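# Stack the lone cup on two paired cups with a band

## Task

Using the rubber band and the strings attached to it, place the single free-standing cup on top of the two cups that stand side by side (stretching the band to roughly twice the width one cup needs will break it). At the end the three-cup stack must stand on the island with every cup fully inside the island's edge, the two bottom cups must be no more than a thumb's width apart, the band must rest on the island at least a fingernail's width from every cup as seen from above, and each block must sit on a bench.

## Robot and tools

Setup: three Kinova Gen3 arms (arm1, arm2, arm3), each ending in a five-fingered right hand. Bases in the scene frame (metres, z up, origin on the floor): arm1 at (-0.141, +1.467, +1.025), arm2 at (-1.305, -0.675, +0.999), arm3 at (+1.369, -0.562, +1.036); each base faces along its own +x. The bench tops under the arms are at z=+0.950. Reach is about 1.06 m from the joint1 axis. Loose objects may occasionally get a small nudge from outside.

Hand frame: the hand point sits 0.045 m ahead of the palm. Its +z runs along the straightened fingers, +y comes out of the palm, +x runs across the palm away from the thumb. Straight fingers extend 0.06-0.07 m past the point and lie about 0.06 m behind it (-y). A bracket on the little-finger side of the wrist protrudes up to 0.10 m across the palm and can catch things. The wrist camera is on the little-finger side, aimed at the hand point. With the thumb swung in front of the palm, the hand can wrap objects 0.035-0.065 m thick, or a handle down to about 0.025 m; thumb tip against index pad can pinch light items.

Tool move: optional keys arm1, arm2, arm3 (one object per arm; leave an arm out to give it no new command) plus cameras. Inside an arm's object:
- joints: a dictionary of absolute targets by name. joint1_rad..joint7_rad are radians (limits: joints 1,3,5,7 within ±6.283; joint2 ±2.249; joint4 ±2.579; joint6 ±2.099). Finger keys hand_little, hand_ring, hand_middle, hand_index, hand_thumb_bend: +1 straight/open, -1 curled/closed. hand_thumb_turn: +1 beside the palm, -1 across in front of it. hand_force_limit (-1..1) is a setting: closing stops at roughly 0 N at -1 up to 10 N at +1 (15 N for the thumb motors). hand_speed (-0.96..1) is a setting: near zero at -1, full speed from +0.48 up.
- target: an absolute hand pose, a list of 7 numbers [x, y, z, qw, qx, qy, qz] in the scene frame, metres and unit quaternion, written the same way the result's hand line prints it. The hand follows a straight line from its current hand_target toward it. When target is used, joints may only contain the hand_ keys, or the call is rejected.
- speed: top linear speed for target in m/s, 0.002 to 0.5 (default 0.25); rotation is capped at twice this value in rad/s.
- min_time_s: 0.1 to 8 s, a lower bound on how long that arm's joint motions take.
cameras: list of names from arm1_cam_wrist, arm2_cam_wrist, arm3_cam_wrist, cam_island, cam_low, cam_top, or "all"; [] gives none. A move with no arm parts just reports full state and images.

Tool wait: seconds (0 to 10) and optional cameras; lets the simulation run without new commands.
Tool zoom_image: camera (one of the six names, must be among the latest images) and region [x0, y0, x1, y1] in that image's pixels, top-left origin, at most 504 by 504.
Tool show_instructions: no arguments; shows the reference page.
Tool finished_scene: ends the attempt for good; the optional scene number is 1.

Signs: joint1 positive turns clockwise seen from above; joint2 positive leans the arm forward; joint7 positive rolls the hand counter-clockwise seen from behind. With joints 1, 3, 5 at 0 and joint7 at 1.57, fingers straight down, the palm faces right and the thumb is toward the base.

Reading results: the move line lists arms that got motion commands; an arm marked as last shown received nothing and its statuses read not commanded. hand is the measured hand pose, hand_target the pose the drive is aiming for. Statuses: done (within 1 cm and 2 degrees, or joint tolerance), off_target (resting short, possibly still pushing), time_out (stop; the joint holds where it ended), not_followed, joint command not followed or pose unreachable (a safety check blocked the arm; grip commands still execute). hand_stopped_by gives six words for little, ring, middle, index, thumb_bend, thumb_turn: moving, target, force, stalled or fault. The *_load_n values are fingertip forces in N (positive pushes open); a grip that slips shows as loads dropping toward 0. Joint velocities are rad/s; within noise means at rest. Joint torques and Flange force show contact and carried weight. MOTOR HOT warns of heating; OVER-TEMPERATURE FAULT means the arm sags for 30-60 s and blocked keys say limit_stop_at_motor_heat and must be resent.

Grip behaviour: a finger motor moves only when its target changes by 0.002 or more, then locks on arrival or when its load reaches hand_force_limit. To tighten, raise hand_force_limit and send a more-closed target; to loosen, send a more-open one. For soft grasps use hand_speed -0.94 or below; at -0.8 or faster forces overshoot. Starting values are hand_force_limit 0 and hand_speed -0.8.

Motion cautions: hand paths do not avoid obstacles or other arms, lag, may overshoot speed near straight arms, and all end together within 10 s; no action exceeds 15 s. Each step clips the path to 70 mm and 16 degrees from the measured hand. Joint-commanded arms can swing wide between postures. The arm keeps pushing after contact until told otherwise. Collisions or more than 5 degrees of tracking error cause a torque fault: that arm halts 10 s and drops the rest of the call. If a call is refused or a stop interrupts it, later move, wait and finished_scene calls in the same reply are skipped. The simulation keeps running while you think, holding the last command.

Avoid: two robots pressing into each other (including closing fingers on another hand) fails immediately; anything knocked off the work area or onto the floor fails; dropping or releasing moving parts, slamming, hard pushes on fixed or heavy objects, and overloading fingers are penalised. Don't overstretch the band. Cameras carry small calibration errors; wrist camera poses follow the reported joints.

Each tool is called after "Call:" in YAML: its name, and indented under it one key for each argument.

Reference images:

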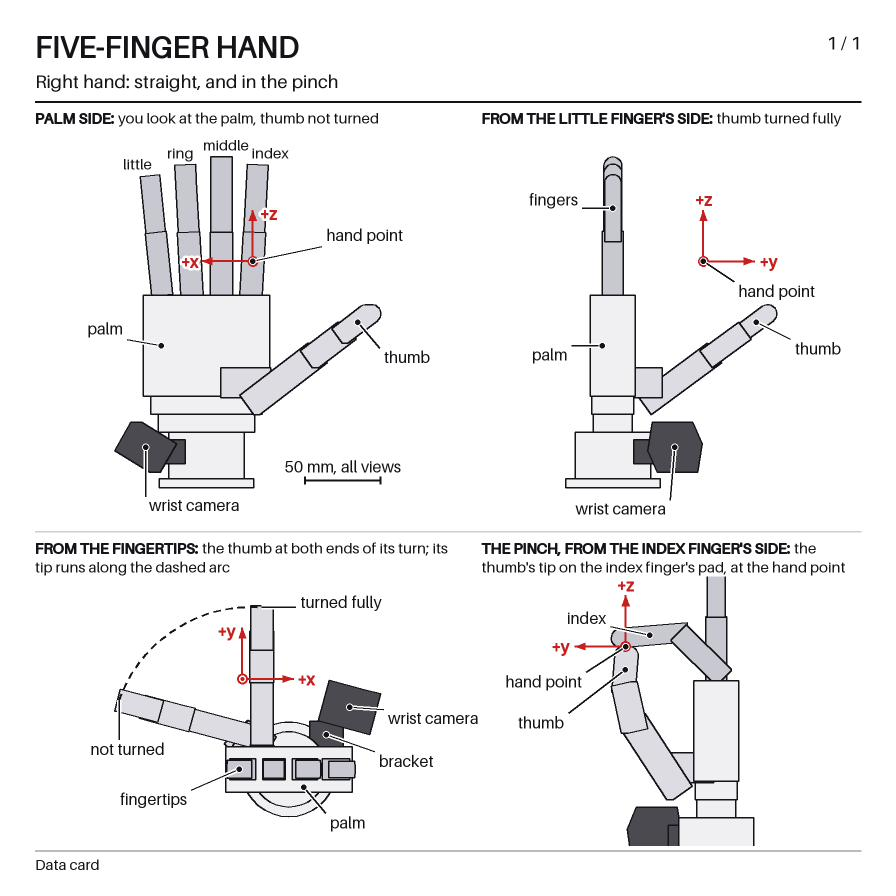

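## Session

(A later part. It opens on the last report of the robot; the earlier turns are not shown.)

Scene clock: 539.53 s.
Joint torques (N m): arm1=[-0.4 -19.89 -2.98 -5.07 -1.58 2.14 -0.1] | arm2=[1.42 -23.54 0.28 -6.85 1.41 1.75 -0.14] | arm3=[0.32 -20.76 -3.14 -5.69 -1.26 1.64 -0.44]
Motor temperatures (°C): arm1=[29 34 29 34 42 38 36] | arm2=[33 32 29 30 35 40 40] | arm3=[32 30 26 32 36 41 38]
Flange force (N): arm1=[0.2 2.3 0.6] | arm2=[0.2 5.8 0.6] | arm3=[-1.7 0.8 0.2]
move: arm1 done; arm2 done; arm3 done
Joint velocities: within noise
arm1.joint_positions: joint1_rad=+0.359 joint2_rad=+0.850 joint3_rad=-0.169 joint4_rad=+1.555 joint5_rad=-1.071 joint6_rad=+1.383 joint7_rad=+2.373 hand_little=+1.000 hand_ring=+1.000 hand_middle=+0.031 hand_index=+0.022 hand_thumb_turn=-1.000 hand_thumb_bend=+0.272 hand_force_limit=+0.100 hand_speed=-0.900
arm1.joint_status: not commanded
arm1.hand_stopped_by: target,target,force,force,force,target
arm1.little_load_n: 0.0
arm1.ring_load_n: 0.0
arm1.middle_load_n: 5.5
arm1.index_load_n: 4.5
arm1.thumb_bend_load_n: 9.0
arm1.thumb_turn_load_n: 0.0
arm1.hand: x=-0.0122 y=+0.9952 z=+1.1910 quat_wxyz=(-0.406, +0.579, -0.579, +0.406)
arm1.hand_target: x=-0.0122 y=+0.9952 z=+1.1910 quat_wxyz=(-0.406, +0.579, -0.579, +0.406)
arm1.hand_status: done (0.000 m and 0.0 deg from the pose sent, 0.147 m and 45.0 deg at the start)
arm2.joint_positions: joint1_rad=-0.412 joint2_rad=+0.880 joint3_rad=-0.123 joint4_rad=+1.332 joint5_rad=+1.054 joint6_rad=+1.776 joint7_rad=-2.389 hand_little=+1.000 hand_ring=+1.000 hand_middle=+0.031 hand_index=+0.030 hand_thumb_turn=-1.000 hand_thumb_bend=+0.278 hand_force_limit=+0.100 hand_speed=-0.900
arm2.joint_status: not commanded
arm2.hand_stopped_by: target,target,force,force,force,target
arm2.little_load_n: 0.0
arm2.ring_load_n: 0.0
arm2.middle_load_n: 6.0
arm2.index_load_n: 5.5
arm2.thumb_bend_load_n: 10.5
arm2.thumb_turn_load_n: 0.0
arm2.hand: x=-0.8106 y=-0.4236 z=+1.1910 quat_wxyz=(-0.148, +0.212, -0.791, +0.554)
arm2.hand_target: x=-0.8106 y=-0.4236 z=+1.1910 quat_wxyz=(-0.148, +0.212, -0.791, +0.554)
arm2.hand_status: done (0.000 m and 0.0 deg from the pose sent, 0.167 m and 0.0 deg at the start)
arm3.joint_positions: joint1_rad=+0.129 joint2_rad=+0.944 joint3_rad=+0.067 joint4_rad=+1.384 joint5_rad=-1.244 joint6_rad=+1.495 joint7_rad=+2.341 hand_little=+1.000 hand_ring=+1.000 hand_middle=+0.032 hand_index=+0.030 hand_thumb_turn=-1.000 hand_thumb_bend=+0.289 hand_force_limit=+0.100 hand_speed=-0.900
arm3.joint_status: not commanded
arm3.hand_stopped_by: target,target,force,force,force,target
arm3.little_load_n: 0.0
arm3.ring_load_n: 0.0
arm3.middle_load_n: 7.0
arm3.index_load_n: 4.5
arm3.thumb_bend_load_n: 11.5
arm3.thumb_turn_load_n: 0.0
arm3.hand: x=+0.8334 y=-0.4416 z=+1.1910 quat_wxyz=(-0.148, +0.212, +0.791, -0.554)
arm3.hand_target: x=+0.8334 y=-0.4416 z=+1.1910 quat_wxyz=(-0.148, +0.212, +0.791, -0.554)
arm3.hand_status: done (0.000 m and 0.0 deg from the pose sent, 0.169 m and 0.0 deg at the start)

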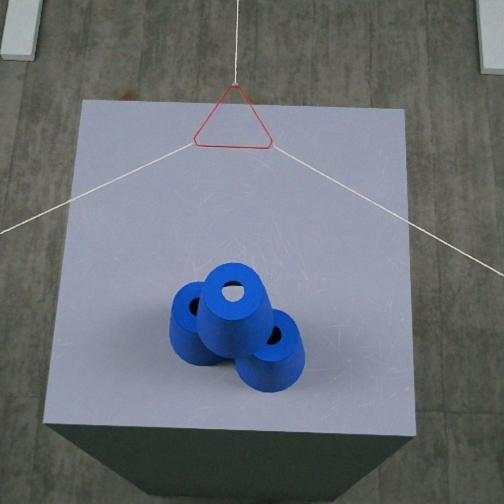

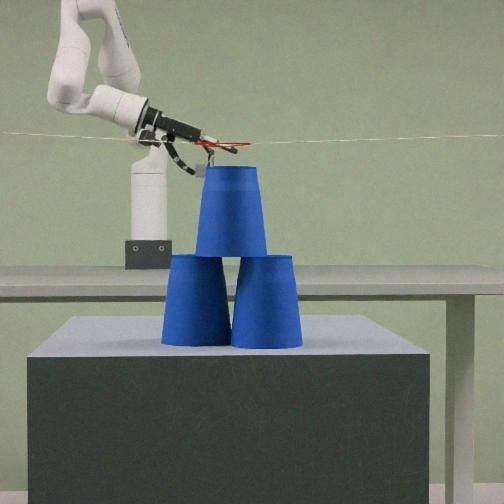

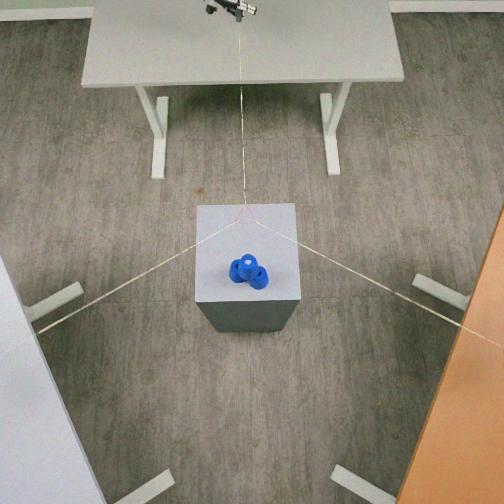

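Call:
move:
  arm1: {"target": [-0.0122, 0.9872, 1.0, 0.4056, -0.5792, 0.5792, -0.4056], "speed": 0.08}
  arm2: {"target": [-0.8037, -0.4196, 1.0, -0.1484, 0.2120, -0.7913, 0.5540], "speed": 0.08}
  arm3: {"target": [0.8265, -0.4376, 1.0, 0.1484, -0.2120, -0.7913, 0.5540], "speed": 0.08}
  cameras: ["all"]

Call:
zoom_image:
  camera: "cam_low"
  region: [140, 160, 340, 360]

Call:
zoom_image:
  camera: "cam_island"
  region: [140, 140, 340, 340]

Scene clock: 550.30 s.
Joint torques (N m): arm1=[-0.36 -21.72 -3.5 -3.06 -1.09 2.47 -0.06] | arm2=[1.38 -25.16 0.6 -5.28 1.02 2.04 -0.15] | arm3=[0.31 -22.14 -3.49 -4.28 -0.78 1.91 -0.38]
Motor temperatures (°C): arm1=[29 34 29 34 42 38 36] | arm2=[33 31 29 30 35 40 40] | arm3=[32 30 26 32 36 41 38]
Flange force (N): arm1=[-0.6 2.0 0.6] | arm2=[1.7 5.4 1.4] | arm3=[-2.1 -0.1 -0.4]
move: arm1 done; arm2 done; arm3 done
Joint velocities: within noise
arm1.joint_positions: joint1_rad=+0.351 joint2_rad=+1.239 joint3_rad=-0.163 joint4_rad=+1.455 joint5_rad=-1.080 joint6_rad=+1.251 joint7_rad=+2.635 hand_little=+1.000 hand_ring=+1.000 hand_middle=+0.031 hand_index=+0.022 hand_thumb_turn=-1.000 hand_thumb_bend=+0.272 hand_force_limit=+0.100 hand_speed=-0.900
arm1.joint_status: not commanded
arm1.hand_stopped_by: target,target,force,force,force,target
arm1.little_load_n: 0.0
arm1.ring_load_n: 0.0
arm1.middle_load_n: 5.5
arm1.index_load_n: 5.0
arm1.thumb_bend_load_n: 8.5
arm1.thumb_turn_load_n: 0.0
arm1.hand: x=-0.0122 y=+0.9872 z=+1.0000 quat_wxyz=(-0.406, +0.579, -0.579, +0.406)
arm1.hand_target: x=-0.0122 y=+0.9872 z=+1.0000 quat_wxyz=(-0.406, +0.579, -0.579, +0.406)
arm1.hand_status: done (0.000 m and 0.0 deg from the pose sent, 0.191 m and 0.0 deg at the start)
arm2.joint_positions: joint1_rad=-0.410 joint2_rad=+1.230 joint3_rad=-0.119 joint4_rad=+1.267 joint5_rad=+1.065 joint6_rad=+1.623 joint7_rad=-2.629 hand_little=+1.000 hand_ring=+1.000 hand_middle=+0.031 hand_index=+0.030 hand_thumb_turn=-1.000 hand_thumb_bend=+0.278 hand_force_limit=+0.100 hand_speed=-0.900
arm2.joint_status: not commanded
arm2.hand_stopped_by: target,target,force,force,force,target
arm2.little_load_n: 0.0
arm2.ring_load_n: 0.0
arm2.middle_load_n: 6.5
arm2.index_load_n: 5.5
arm2.thumb_bend_load_n: 10.5
arm2.thumb_turn_load_n: 0.0
arm2.hand: x=-0.8037 y=-0.4196 z=+1.0000 quat_wxyz=(-0.148, +0.212, -0.791, +0.554)
arm2.hand_target: x=-0.8037 y=-0.4196 z=+1.0000 quat_wxyz=(-0.148, +0.212, -0.791, +0.554)
arm2.hand_status: done (0.000 m and 0.0 deg from the pose sent, 0.191 m and 0.0 deg at the start)
arm3.joint_positions: joint1_rad=+0.138 joint2_rad=+1.317 joint3_rad=+0.045 joint4_rad=+1.262 joint5_rad=-1.281 joint6_rad=+1.399 joint7_rad=+2.575 hand_little=+1.000 hand_ring=+1.000 hand_middle=+0.032 hand_index=+0.030 hand_thumb_turn=-1.000 hand_thumb_bend=+0.289 hand_force_limit=+0.100 hand_speed=-0.900
arm3.joint_status: not commanded
arm3.hand_stopped_by: target,target,force,force,force,target
arm3.little_load_n: 0.0
arm3.ring_load_n: -0.5
arm3.middle_load_n: 7.0
arm3.index_load_n: 4.5
arm3.thumb_bend_load_n: 11.5
arm3.thumb_turn_load_n: 0.0
arm3.hand: x=+0.8265 y=-0.4376 z=+1.0000 quat_wxyz=(-0.148, +0.212, +0.791, -0.554)
arm3.hand_target: x=+0.8265 y=-0.4376 z=+1.0000 quat_wxyz=(-0.148, +0.212, +0.791, -0.554)
arm3.hand_status: done (0.000 m and 0.0 deg from the pose sent, 0.191 m and 0.0 deg at the start)
pictures: arm1_cam_wrist, arm2_cam_wrist, arm3_cam_wrist, cam_island, cam_low, cam_top
arm1_cam_wrist: T_world_to_cam=[[-0.3193, -0.22709, -0.92004, 1.14072], [-0.52278, 0.85198, -0.02886, -0.8113], [0.79041, 0.47176, -0.39076, 0.05118]] pos_world=[-0.10034, 0.92612, 1.04609]
arm2_cam_wrist: T_world_to_cam=[[-0.37783, 0.10884, -0.91945, 0.66378], [0.46011, 0.88384, -0.08445, 0.83136], [0.80345, -0.45496, -0.38402, 0.95488]] pos_world=[-0.89892, -0.3726, 1.04722]
arm3_cam_wrist: T_world_to_cam=[[-0.01557, 0.40051, -0.91616, 1.10792], [0.99979, 0.01881, -0.00877, -0.80188], [0.01372, -0.9161, -0.40072, 0.10268]] pos_world=[0.81756, -0.33459, 1.04914]

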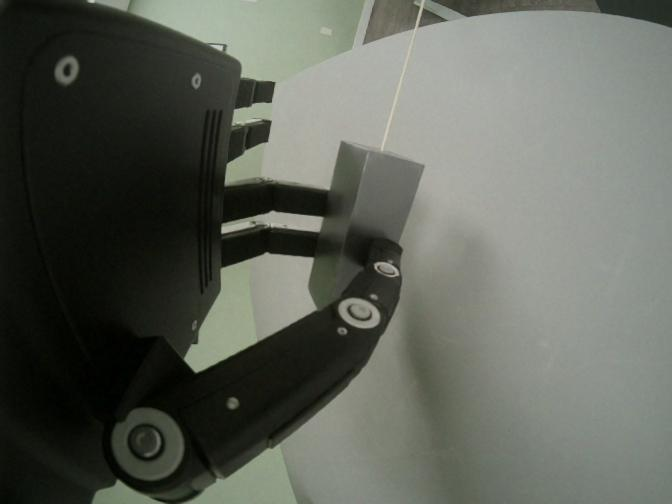

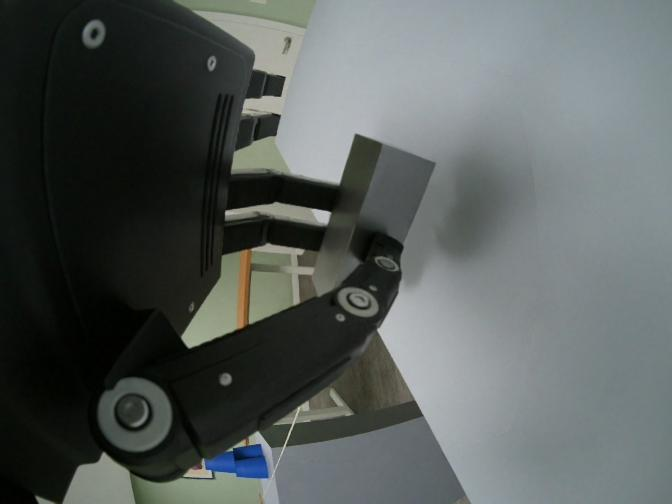

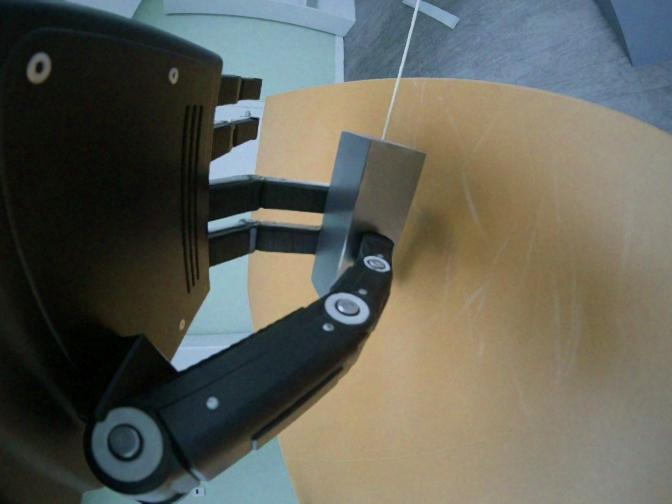

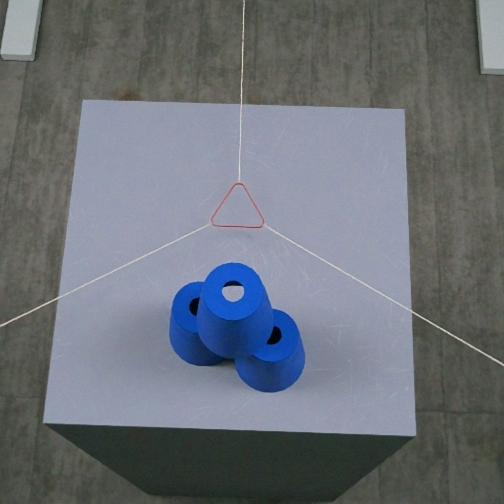

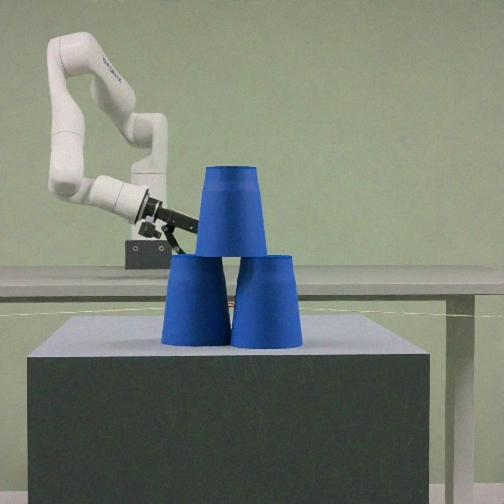

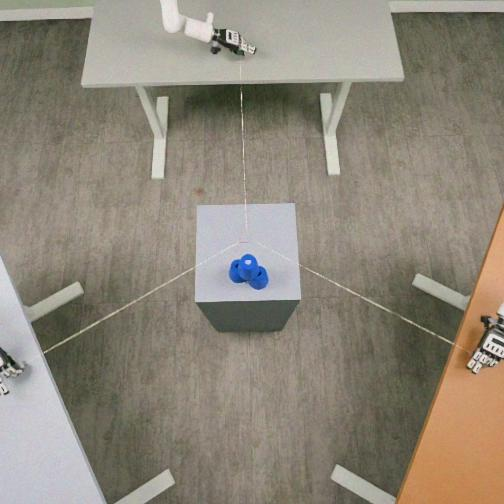

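Scaled by 2.520 from the camera's image (finer frame: 720x720).

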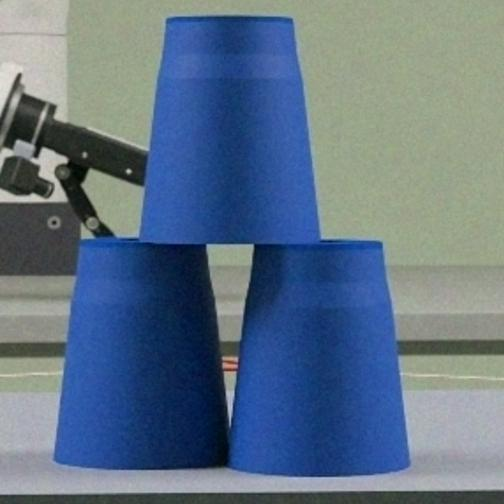

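Scaled by 2.520 from the camera's image (finer frame: 720x720).

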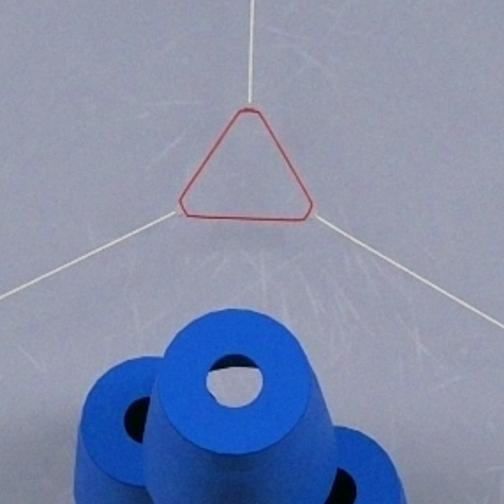

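Call:
move:
  arm1: {"target": [-0.0122, 0.9752, 0.975, 0.4056, -0.5792, 0.5792, -0.4056], "speed": 0.04}
  arm2: {"target": [-0.7933, -0.4136, 0.975, -0.1484, 0.2120, -0.7913, 0.5540], "speed": 0.04}
  arm3: {"target": [0.8161, -0.4316, 0.983, 0.1484, -0.2120, -0.7913, 0.5540], "speed": 0.04}
  cameras: ["arm1_cam_wrist", "arm2_cam_wrist", "arm3_cam_wrist", "cam_island", "cam_low"]

Call:
zoom_image:
  camera: "arm1_cam_wrist"
  region: [280, 120, 520, 360]

Call:
zoom_image:
  camera: "arm2_cam_wrist"
  region: [280, 120, 520, 360]

Call:
zoom_image:
  camera: "arm3_cam_wrist"
  region: [280, 120, 520, 360]

Scene clock: 559.63 s.
Joint torques (N m): arm1=[-0.29 -22.36 -3.62 -3.22 -1.16 2.4 -0.08] | arm2=[1.38 -25.74 0.76 -5.48 1.14 1.97 -0.18] | arm3=[0.44 -22.7 -3.57 -4.44 -0.94 1.89 -0.4]
Motor temperatures (°C): arm1=[29 34 29 34 42 38 36] | arm2=[33 31 29 30 35 40 40] | arm3=[32 30 26 32 36 41 38]
Flange force (N): arm1=[-0.7 2.2 0.6] | arm2=[2.0 5.3 1.3] | arm3=[-1.9 0.1 -0.3]
move: arm1 done; arm2 done; arm3 done
Joint velocities: within noise
arm1.joint_positions: joint1_rad=+0.340 joint2_rad=+1.305 joint3_rad=-0.159 joint4_rad=+1.378 joint5_rad=-1.076 joint6_rad=+1.257 joint7_rad=+2.625 hand_little=+1.000 hand_ring=+1.000 hand_middle=+0.031 hand_index=+0.022 hand_thumb_turn=-1.000 hand_thumb_bend=+0.272 hand_force_limit=+0.100 hand_speed=-0.900
arm1.joint_status: not commanded
arm1.hand_stopped_by: target,target,force,force,force,target
arm1.little_load_n: 0.0
arm1.ring_load_n: 0.0
arm1.middle_load_n: 5.5
arm1.index_load_n: 5.0
arm1.thumb_bend_load_n: 8.5
arm1.thumb_turn_load_n: 0.0
arm1.hand: x=-0.0122 y=+0.9752 z=+0.9750 quat_wxyz=(-0.406, +0.579, -0.579, +0.406)
arm1.hand_target: x=-0.0122 y=+0.9752 z=+0.9750 quat_wxyz=(-0.406, +0.579, -0.579, +0.406)
arm1.hand_status: done (0.000 m and 0.0 deg from the pose sent, 0.028 m and 0.0 deg at the start)
arm2.joint_positions: joint1_rad=-0.406 joint2_rad=+1.296 joint3_rad=-0.113 joint4_rad=+1.190 joint5_rad=+1.073 joint6_rad=+1.618 joint7_rad=-2.614 hand_little=+1.000 hand_ring=+1.000 hand_middle=+0.031 hand_index=+0.030 hand_thumb_turn=-1.000 hand_thumb_bend=+0.278 hand_force_limit=+0.100 hand_speed=-0.900
arm2.joint_status: not commanded
arm2.hand_stopped_by: target,target,force,force,force,target
arm2.little_load_n: 0.0
arm2.ring_load_n: 0.0
arm2.middle_load_n: 6.5
arm2.index_load_n: 5.5
arm2.thumb_bend_load_n: 10.5
arm2.thumb_turn_load_n: 0.0
arm2.hand: x=-0.7933 y=-0.4136 z=+0.9750 quat_wxyz=(-0.148, +0.212, -0.791, +0.554)
arm2.hand_target: x=-0.7933 y=-0.4136 z=+0.9750 quat_wxyz=(-0.148, +0.212, -0.791, +0.554)
arm2.hand_status: done (0.000 m and 0.0 deg from the pose sent, 0.028 m and 0.0 deg at the start)
arm3.joint_positions: joint1_rad=+0.135 joint2_rad=+1.369 joint3_rad=+0.045 joint4_rad=+1.184 joint5_rad=-1.281 joint6_rad=+1.405 joint7_rad=+2.550 hand_little=+1.000 hand_ring=+1.000 hand_middle=+0.032 hand_index=+0.030 hand_thumb_turn=-1.000 hand_thumb_bend=+0.289 hand_force_limit=+0.100 hand_speed=-0.900
arm3.joint_status: not commanded
arm3.hand_stopped_by: target,target,force,force,force,target
arm3.little_load_n: 0.0
arm3.ring_load_n: 0.0
arm3.middle_load_n: 6.5
arm3.index_load_n: 4.5
arm3.thumb_bend_load_n: 11.5
arm3.thumb_turn_load_n: 0.0
arm3.hand: x=+0.8161 y=-0.4316 z=+0.9830 quat_wxyz=(-0.148, +0.212, +0.791, -0.554)
arm3.hand_target: x=+0.8161 y=-0.4316 z=+0.9830 quat_wxyz=(-0.148, +0.212, +0.791, -0.554)
arm3.hand_status: done (0.000 m and 0.0 deg from the pose sent, 0.021 m and 0.0 deg at the start)
arm1_cam_wrist: T_world_to_cam=[[-0.31929, -0.22712, -0.92004, 1.11493], [-0.5229, 0.85191, -0.02884, -0.80177], [0.79034, 0.47188, -0.39077, 0.04693]] pos_world=[-0.10034, 0.91412, 1.02099]
arm2_cam_wrist: T_world_to_cam=[[-0.37794, 0.10889, -0.9194, 0.64394], [0.46014, 0.88382, -0.08448, 0.8192], [0.80339, -0.45498, -0.38414, 0.9397]] pos_world=[-0.88852, -0.3666, 1.02222]
arm3_cam_wrist: T_world_to_cam=[[-0.01553, 0.40051, -0.91616, 1.08975], [0.99979, 0.0187, -0.00878, -0.79178], [0.01362, -0.9161, -0.40072, 0.10159]] pos_world=[0.80716, -0.32859, 1.03214]

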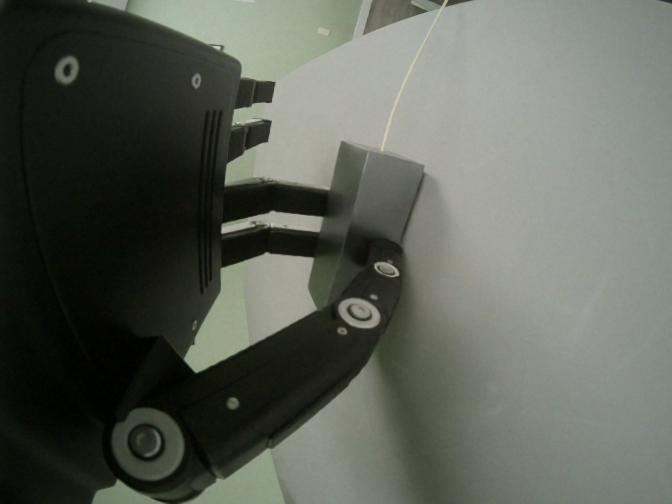

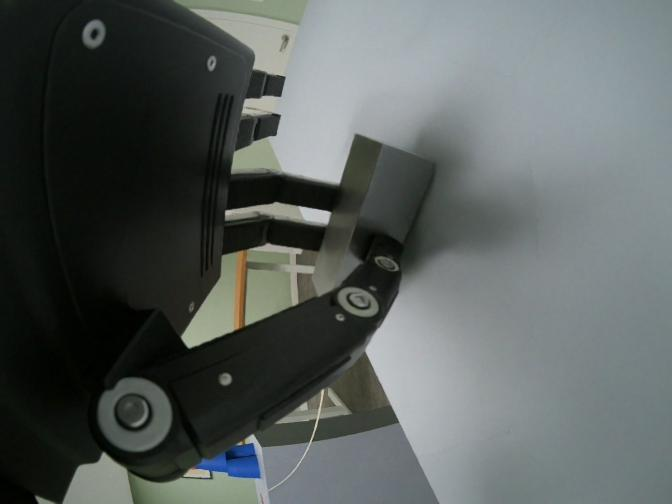

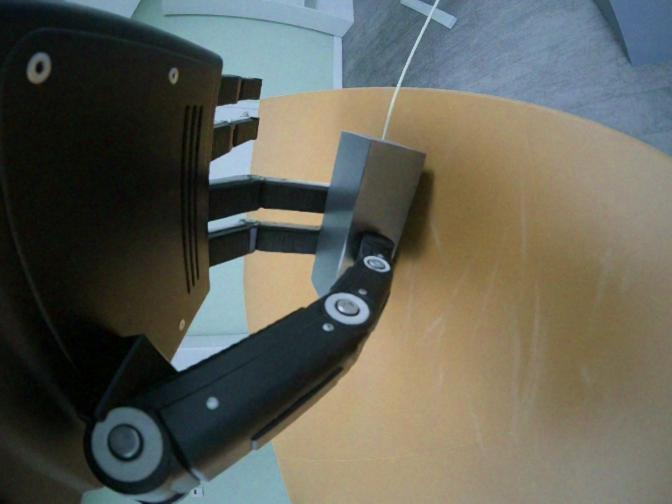

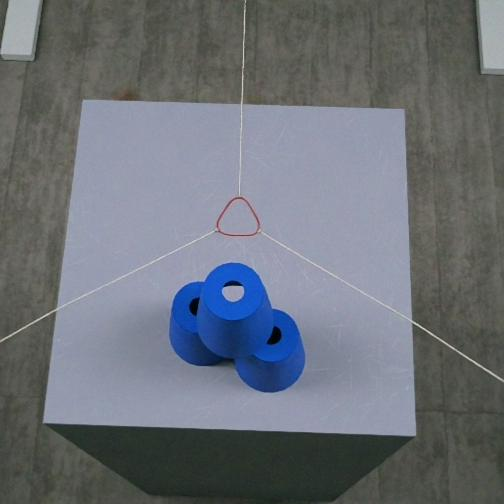

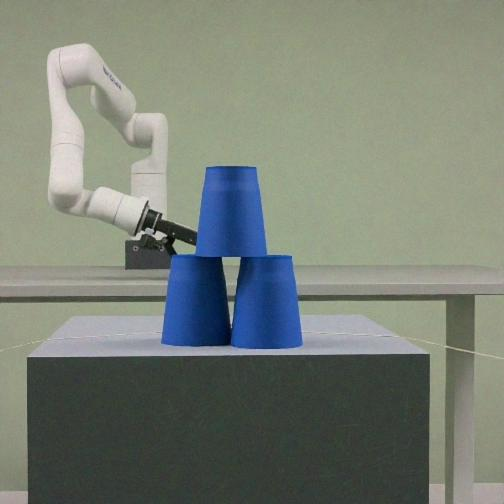

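Scaled by 2.100 from the camera's image (finer frame: 960x720).

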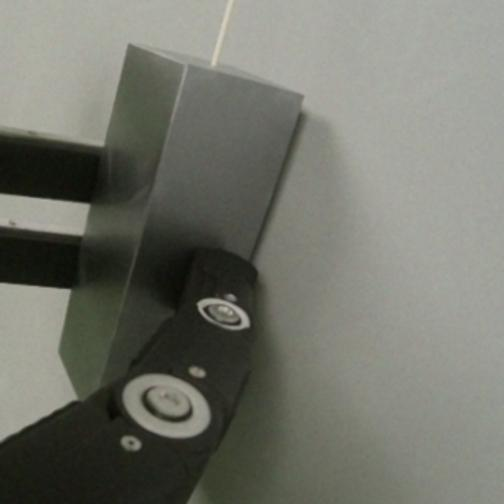

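Scaled by 2.100 from the camera's image (finer frame: 960x720).

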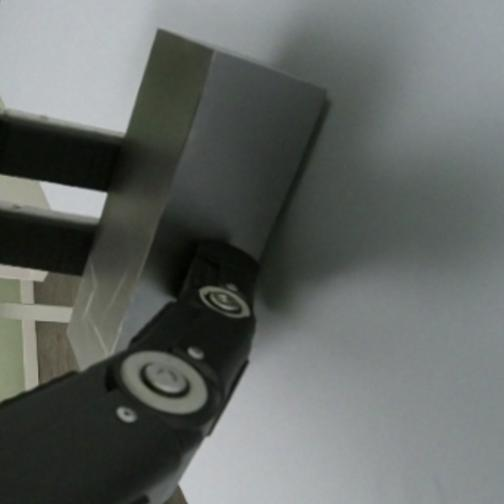

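Scaled by 2.100 from the camera's image (finer frame: 960x720).

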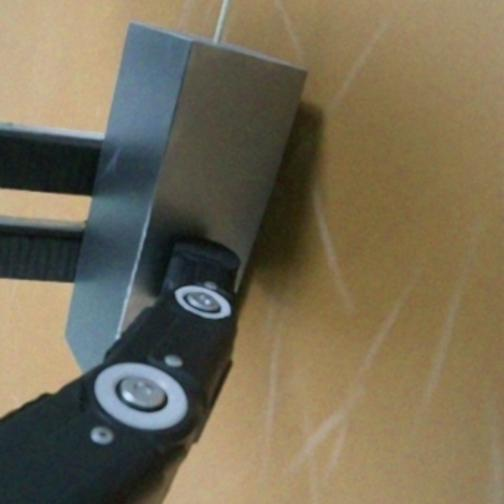

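Call:
move:
  arm1: {"target": [-0.0122, 0.9752, 0.972, 0.4056, -0.5792, 0.5792, -0.4056], "speed": 0.01}
  arm2: {"target": [-0.7933, -0.4136, 0.9715, -0.1484, 0.2120, -0.7913, 0.5540], "speed": 0.01}
  arm3: {"target": [0.8161, -0.4316, 0.9785, 0.1484, -0.2120, -0.7913, 0.5540], "speed": 0.01}
  cameras: ["arm1_cam_wrist", "arm2_cam_wrist", "arm3_cam_wrist"]

Call:
zoom_image:
  camera: "arm1_cam_wrist"
  region: [320, 120, 460, 260]

Call:
zoom_image:
  camera: "arm2_cam_wrist"
  region: [320, 120, 460, 260]

Call:
zoom_image:
  camera: "arm3_cam_wrist"
  region: [320, 120, 460, 260]

Scene clock: 567.93 s.
Joint torques (N m): arm1=[-0.33 -22.39 -3.59 -3.24 -1.14 2.43 -0.06] | arm2=[1.42 -25.75 0.74 -5.46 1.15 1.97 -0.18] | arm3=[0.39 -22.74 -3.46 -4.42 -0.88 1.81 -0.31]
Motor temperatures (°C): arm1=[29 33 29 34 42 38 36] | arm2=[33 31 29 30 35 40 40] | arm3=[32 30 26 32 35 41 38]
Flange force (N): arm1=[-0.9 2.1 0.7] | arm2=[2.0 5.3 1.3] | arm3=[-1.6 0.1 -0.4]
move: arm1 done; arm2 done; arm3 done
Joint velocities: within noise
arm1.joint_positions: joint1_rad=+0.340 joint2_rad=+1.311 joint3_rad=-0.159 joint4_rad=+1.374 joint5_rad=-1.076 joint6_rad=+1.256 joint7_rad=+2.628 hand_little=+1.000 hand_ring=+1.000 hand_middle=+0.031 hand_index=+0.022 hand_thumb_turn=-1.000 hand_thumb_bend=+0.272 hand_force_limit=+0.100 hand_speed=-0.900
arm1.joint_status: not commanded
arm1.hand_stopped_by: target,target,force,force,force,target
arm1.little_load_n: 0.0
arm1.ring_load_n: 0.0
arm1.middle_load_n: 5.5
arm1.index_load_n: 5.0
arm1.thumb_bend_load_n: 8.5
arm1.thumb_turn_load_n: 0.0
arm1.hand: x=-0.0122 y=+0.9752 z=+0.9720 quat_wxyz=(-0.406, +0.579, -0.579, +0.406)
arm1.hand_target: x=-0.0122 y=+0.9752 z=+0.9720 quat_wxyz=(-0.406, +0.579, -0.579, +0.406)
arm1.hand_status: done (0.000 m and 0.0 deg from the pose sent, 0.003 m and 0.0 deg at the start)
arm2.joint_positions: joint1_rad=-0.407 joint2_rad=+1.303 joint3_rad=-0.113 joint4_rad=+1.186 joint5_rad=+1.074 joint6_rad=+1.617 joint7_rad=-2.616 hand_little=+1.000 hand_ring=+1.000 hand_middle=+0.031 hand_index=+0.030 hand_thumb_turn=-1.000 hand_thumb_bend=+0.278 hand_force_limit=+0.100 hand_speed=-0.900
arm2.joint_status: not commanded
arm2.hand_stopped_by: target,target,force,force,force,target
arm2.little_load_n: 0.0
arm2.ring_load_n: -0.5
arm2.middle_load_n: 6.5
arm2.index_load_n: 5.0
arm2.thumb_bend_load_n: 10.5
arm2.thumb_turn_load_n: 0.0
arm2.hand: x=-0.7933 y=-0.4136 z=+0.9715 quat_wxyz=(-0.148, +0.212, -0.791, +0.554)
arm2.hand_target: x=-0.7933 y=-0.4136 z=+0.9715 quat_wxyz=(-0.148, +0.212, -0.791, +0.554)
arm2.hand_status: done (0.000 m and 0.0 deg from the pose sent, 0.003 m and 0.0 deg at the start)
arm3.joint_positions: joint1_rad=+0.135 joint2_rad=+1.379 joint3_rad=+0.045 joint4_rad=+1.178 joint5_rad=-1.282 joint6_rad=+1.403 joint7_rad=+2.553 hand_little=+1.000 hand_ring=+1.000 hand_middle=+0.032 hand_index=+0.030 hand_thumb_turn=-1.000 hand_thumb_bend=+0.289 hand_force_limit=+0.100 hand_speed=-0.900
arm3.joint_status: not commanded
arm3.hand_stopped_by: target,target,force,force,force,target
arm3.little_load_n: 0.0
arm3.ring_load_n: 0.0
arm3.middle_load_n: 7.0
arm3.index_load_n: 5.0
arm3.thumb_bend_load_n: 11.5
arm3.thumb_turn_load_n: 0.0
arm3.hand: x=+0.8161 y=-0.4316 z=+0.9785 quat_wxyz=(-0.148, +0.212, +0.791, -0.554)
arm3.hand_target: x=+0.8161 y=-0.4316 z=+0.9785 quat_wxyz=(-0.148, +0.212, +0.791, -0.554)
arm3.hand_status: done (0.000 m and 0.0 deg from the pose sent, 0.005 m and 0.0 deg at the start)
arm1_cam_wrist: T_world_to_cam=[[-0.31929, -0.22712, -0.92004, 1.11217], [-0.5229, 0.85191, -0.02884, -0.80186], [0.79034, 0.47188, -0.39077, 0.04576]] pos_world=[-0.10034, 0.91412, 1.01799]
arm2_cam_wrist: T_world_to_cam=[[-0.37797, 0.10881, -0.9194, 0.64066], [0.46018, 0.88379, -0.08458, 0.81904], [0.80335, -0.45506, -0.38412, 0.93828]] pos_world=[-0.88852, -0.3666, 1.01872]
arm3_cam_wrist: T_world_to_cam=[[-0.01548, 0.40051, -0.91616, 1.08559], [0.99979, 0.01877, -0.00869, -0.79189], [0.01372, -0.9161, -0.40072, 0.0997]] pos_world=[0.80716, -0.32859, 1.02764]

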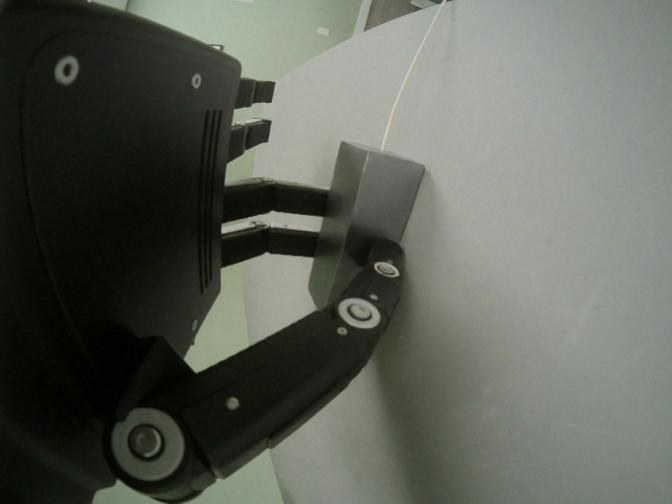

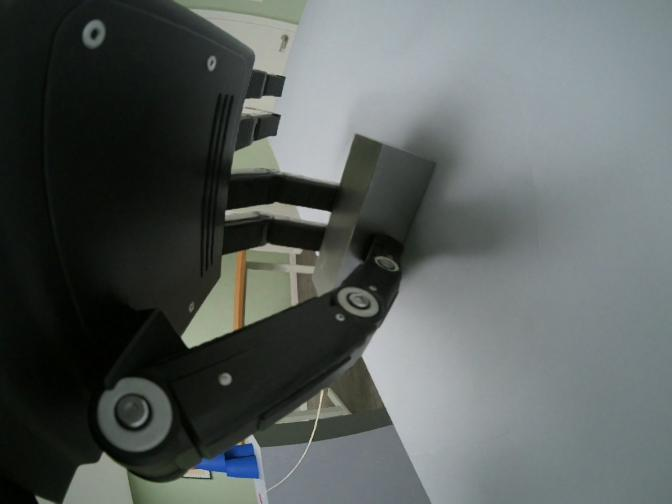

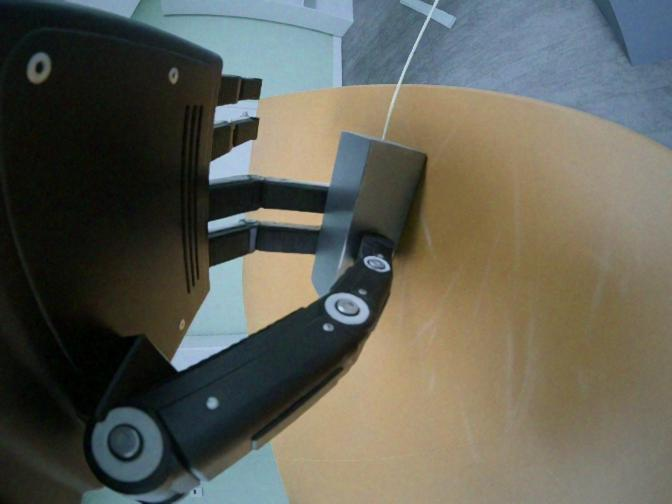

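Scaled by 3.600 from the camera's image (finer frame: 960x720).

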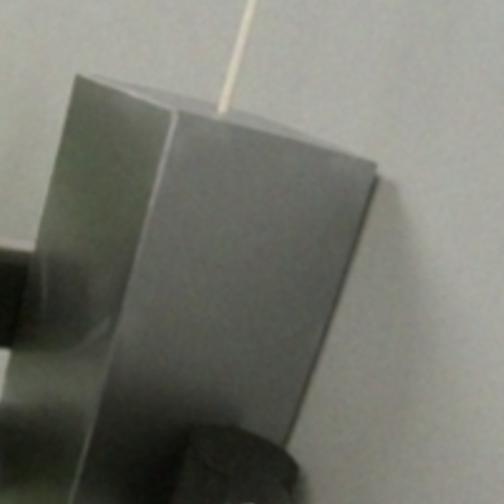

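Scaled by 3.600 from the camera's image (finer frame: 960x720).

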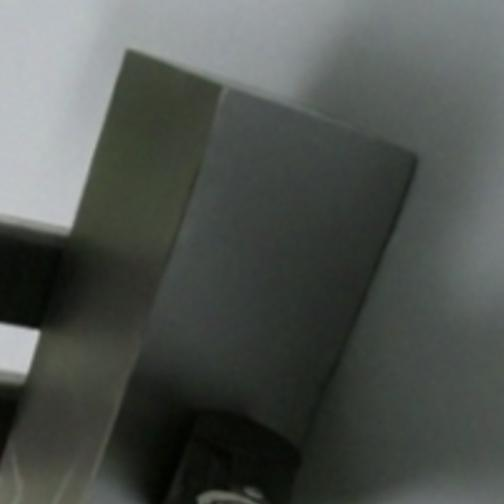

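Scaled by 3.600 from the camera's image (finer frame: 960x720).

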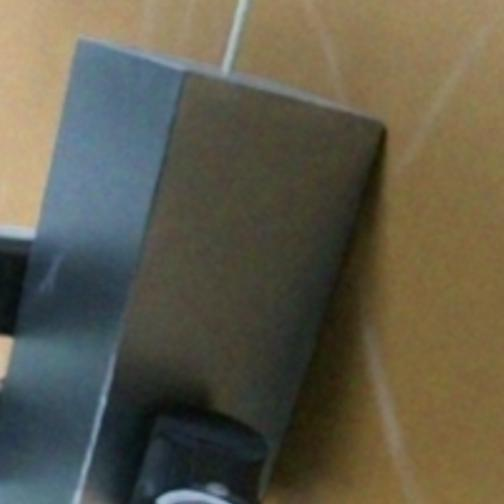

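Call:
move:
  arm1: {"target": [-0.0122, 0.9752, 0.9708, 0.4056, -0.5792, 0.5792, -0.4056], "speed": 0.01}
  arm2: {"target": [-0.7933, -0.4136, 0.9703, -0.1484, 0.2120, -0.7913, 0.5540], "speed": 0.01}
  arm3: {"target": [0.8161, -0.4316, 0.9765, 0.1484, -0.2120, -0.7913, 0.5540], "speed": 0.01}
  cameras: ["arm1_cam_wrist", "arm2_cam_wrist", "arm3_cam_wrist"]

Call:
zoom_image:
  camera: "arm1_cam_wrist"
  region: [320, 120, 460, 260]

Call:
zoom_image:
  camera: "arm2_cam_wrist"
  region: [320, 120, 460, 260]

Call:
zoom_image:
  camera: "arm3_cam_wrist"
  region: [320, 120, 460, 260]

Scene clock: 573.10 s.
Joint torques (N m): arm1=[-0.32 -22.42 -3.6 -3.24 -1.16 2.45 -0.06] | arm2=[1.44 -25.33 0.62 -5.36 1.04 1.78 -0.16] | arm3=[-0.33 -15.53 -0.67 -3.61 0.52 -1.84 0.01]
Motor temperatures (°C): arm1=[29 33 29 34 42 38 36] | arm2=[33 31 29 30 35 40 40] | arm3=[32 30 26 32 36 41 38]
Flange force (N): arm1=[-0.9 2.1 0.7] | arm2=[2.0 4.6 0.9] | arm3=[-4.5 -13.4 -7.2]
move: arm1 done; arm2 done; arm3 done
Joint velocities: within noise
arm1.joint_positions: joint1_rad=+0.340 joint2_rad=+1.314 joint3_rad=-0.159 joint4_rad=+1.373 joint5_rad=-1.076 joint6_rad=+1.256 joint7_rad=+2.629 hand_little=+1.000 hand_ring=+1.000 hand_middle=+0.031 hand_index=+0.022 hand_thumb_turn=-1.000 hand_thumb_bend=+0.272 hand_force_limit=+0.100 hand_speed=-0.900
arm1.joint_status: not commanded
arm1.hand_stopped_by: target,target,force,force,force,target
arm1.little_load_n: 0.0
arm1.ring_load_n: 0.0
arm1.middle_load_n: 5.5
arm1.index_load_n: 5.0
arm1.thumb_bend_load_n: 8.5
arm1.thumb_turn_load_n: 0.0
arm1.hand: x=-0.0122 y=+0.9752 z=+0.9708 quat_wxyz=(-0.406, +0.579, -0.579, +0.406)
arm1.hand_target: x=-0.0122 y=+0.9752 z=+0.9708 quat_wxyz=(-0.406, +0.579, -0.579, +0.406)
arm1.hand_status: done (0.000 m and 0.0 deg from the pose sent, 0.001 m and 0.0 deg at the start)
arm2.joint_positions: joint1_rad=-0.407 joint2_rad=+1.306 joint3_rad=-0.113 joint4_rad=+1.184 joint5_rad=+1.074 joint6_rad=+1.616 joint7_rad=-2.617 hand_little=+1.000 hand_ring=+1.000 hand_middle=+0.031 hand_index=+0.030 hand_thumb_turn=-1.000 hand_thumb_bend=+0.278 hand_force_limit=+0.100 hand_speed=-0.900
arm2.joint_status: not commanded
arm2.hand_stopped_by: target,target,force,force,force,target
arm2.little_load_n: 0.0
arm2.ring_load_n: 0.0
arm2.middle_load_n: 6.5
arm2.index_load_n: 5.5
arm2.thumb_bend_load_n: 10.0
arm2.thumb_turn_load_n: 0.0
arm2.hand: x=-0.7933 y=-0.4136 z=+0.9703 quat_wxyz=(-0.148, +0.212, -0.791, +0.554)
arm2.hand_target: x=-0.7933 y=-0.4136 z=+0.9703 quat_wxyz=(-0.148, +0.212, -0.791, +0.554)
arm2.hand_status: done (0.000 m and 0.0 deg from the pose sent, 0.001 m and 0.0 deg at the start)
arm3.joint_positions: joint1_rad=+0.135 joint2_rad=+1.383 joint3_rad=+0.045 joint4_rad=+1.175 joint5_rad=-1.282 joint6_rad=+1.403 joint7_rad=+2.554 hand_little=+1.000 hand_ring=+1.000 hand_middle=+0.032 hand_index=+0.030 hand_thumb_turn=-1.000 hand_thumb_bend=+0.289 hand_force_limit=+0.100 hand_speed=-0.900
arm3.joint_status: not commanded
arm3.hand_stopped_by: target,target,force,force,force,target
arm3.little_load_n: 0.0
arm3.ring_load_n: 0.0
arm3.middle_load_n: 8.5
arm3.index_load_n: 7.0
arm3.thumb_bend_load_n: 6.5
arm3.thumb_turn_load_n: 0.0
arm3.hand: x=+0.8161 y=-0.4316 z=+0.9765 quat_wxyz=(-0.148, +0.212, +0.791, -0.554)
arm3.hand_target: x=+0.8161 y=-0.4316 z=+0.9765 quat_wxyz=(-0.148, +0.212, +0.791, -0.554)
arm3.hand_status: done (0.000 m and 0.0 deg from the pose sent, 0.002 m and 0.0 deg at the start)
arm1_cam_wrist: T_world_to_cam=[[-0.3193, -0.22709, -0.92004, 1.11113], [-0.52278, 0.85198, -0.02886, -0.80192], [0.79041, 0.47176, -0.39076, 0.04543]] pos_world=[-0.10034, 0.91412, 1.01689]
arm2_cam_wrist: T_world_to_cam=[[-0.37794, 0.1089, -0.9194, 0.63962], [0.46014, 0.88382, -0.08447, 0.8188], [0.80339, -0.45498, -0.38414, 0.9379]] pos_world=[-0.88852, -0.3666, 1.01752]
arm3_cam_wrist: T_world_to_cam=[[-0.01553, 0.40051, -0.91616, 1.08379], [0.99979, 0.01879, -0.00874, -0.79185], [0.01372, -0.9161, -0.40072, 0.0989]] pos_world=[0.80716, -0.32859, 1.02564]

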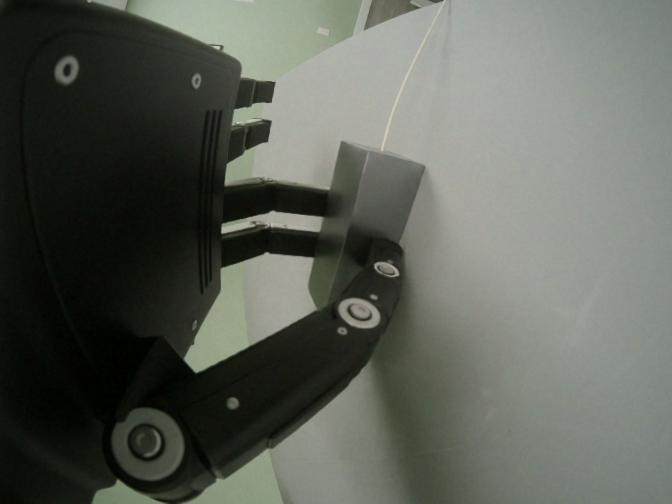

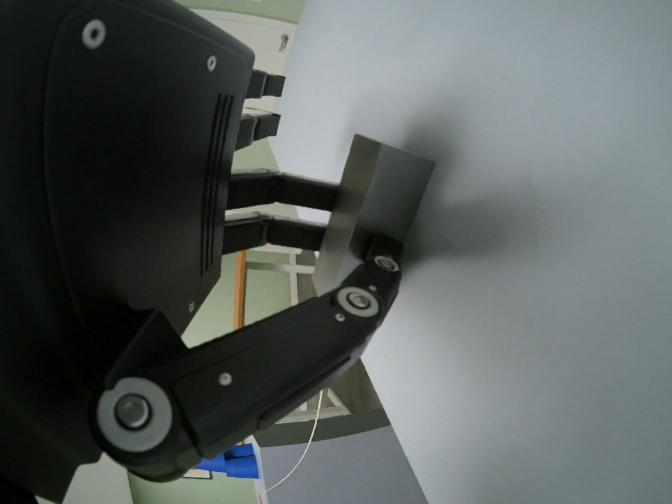

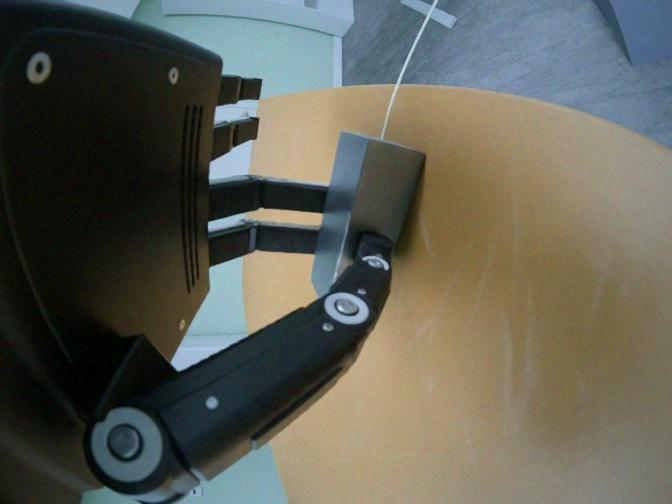

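Scaled by 3.600 from the camera's image (finer frame: 960x720).

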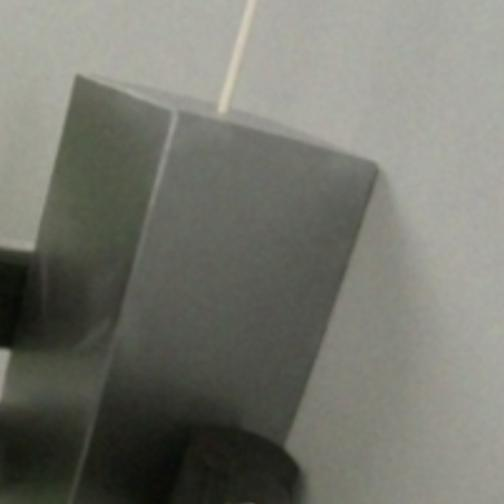

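Scaled by 3.600 from the camera's image (finer frame: 960x720).

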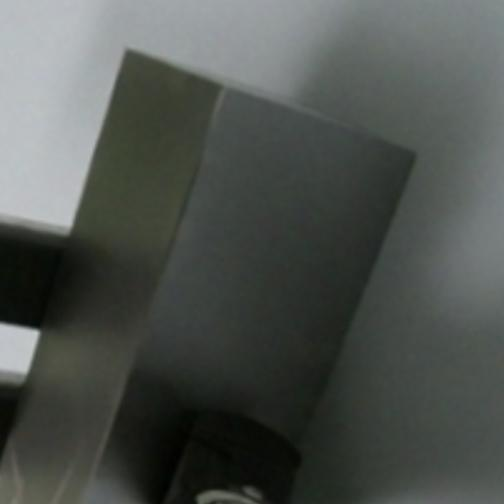

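Scaled by 3.600 from the camera's image (finer frame: 960x720).

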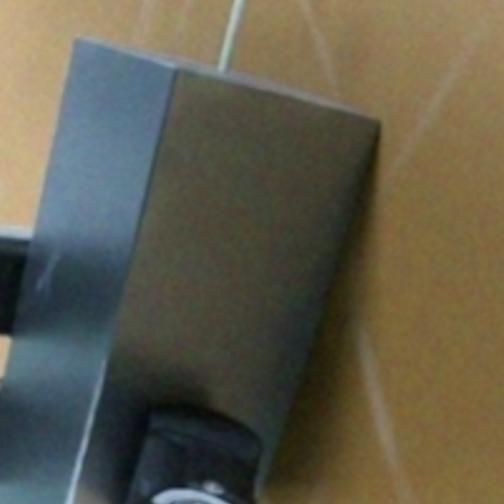

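Call:
move:
  arm1: {"target": [-0.0122, 0.9752, 0.9700, 0.4056, -0.5792, 0.5792, -0.4056], "speed": 0.01}
  arm3: {"target": [0.8161, -0.4316, 0.9778, 0.1484, -0.2120, -0.7913, 0.5540], "speed": 0.01}
  cameras: []

Scene clock: 577.00 s.
Joint torques (N m): arm1=[-0.41 -21.62 -3.27 -3.22 -1 2.03 -0.02] | arm2=[1.48 -25.3 0.64 -5.37 1.02 1.81 -0.19] | arm3=[0.52 -22.01 -3.31 -4.31 -0.69 1.49 -0.36]
Motor temperatures (°C): arm1=[29 33 29 34 42 38 36] | arm2=[33 31 29 30 35 40 40] | arm3=[32 30 26 32 35 41 38]
Flange force (N): arm1=[-1.2 0.4 -0.2] | arm2=[2.0 4.5 0.9] | arm3=[-2.0 -1.3 -0.8]
move: arm1 done; arm3 done
Joint velocities: within noise
arm1.joint_positions: joint1_rad=+0.340 joint2_rad=+1.315 joint3_rad=-0.159 joint4_rad=+1.372 joint5_rad=-1.076 joint6_rad=+1.256 joint7_rad=+2.630 hand_little=+1.000 hand_ring=+1.000 hand_middle=+0.031 hand_index=+0.022 hand_thumb_turn=-1.000 hand_thumb_bend=+0.272 hand_force_limit=+0.100 hand_speed=-0.900
arm1.joint_status: not commanded
arm1.hand_stopped_by: target,target,force,force,force,target
arm1.little_load_n: 0.0
arm1.ring_load_n: 0.0
arm1.middle_load_n: 6.0
arm1.index_load_n: 5.5
arm1.thumb_bend_load_n: 8.0
arm1.thumb_turn_load_n: 0.0
arm1.hand: x=-0.0122 y=+0.9752 z=+0.9700 quat_wxyz=(-0.406, +0.579, -0.579, +0.406)
arm1.hand_target: x=-0.0122 y=+0.9752 z=+0.9700 quat_wxyz=(-0.406, +0.579, -0.579, +0.406)
arm1.hand_status: done (0.000 m and 0.0 deg from the pose sent, 0.001 m and 0.0 deg at the start)
arm2: as last shown
arm3.joint_positions: joint1_rad=+0.135 joint2_rad=+1.380 joint3_rad=+0.045 joint4_rad=+1.177 joint5_rad=-1.282 joint6_rad=+1.403 joint7_rad=+2.553 hand_little=+1.000 hand_ring=+1.000 hand_middle=+0.032 hand_index=+0.030 hand_thumb_turn=-1.000 hand_thumb_bend=+0.289 hand_force_limit=+0.100 hand_speed=-0.900
arm3.joint_status: not commanded
arm3.hand_stopped_by: target,target,force,force,force,target
arm3.little_load_n: 0.0
arm3.ring_load_n: 0.0
arm3.middle_load_n: 7.5
arm3.index_load_n: 5.0
arm3.thumb_bend_load_n: 10.5
arm3.thumb_turn_load_n: 0.0
arm3.hand: x=+0.8161 y=-0.4316 z=+0.9778 quat_wxyz=(-0.148, +0.212, +0.791, -0.554)
arm3.hand_target: x=+0.8161 y=-0.4316 z=+0.9778 quat_wxyz=(-0.148, +0.212, +0.791, -0.554)
arm3.hand_status: done (0.000 m and 0.0 deg from the pose sent, 0.001 m and 0.0 deg at the start)


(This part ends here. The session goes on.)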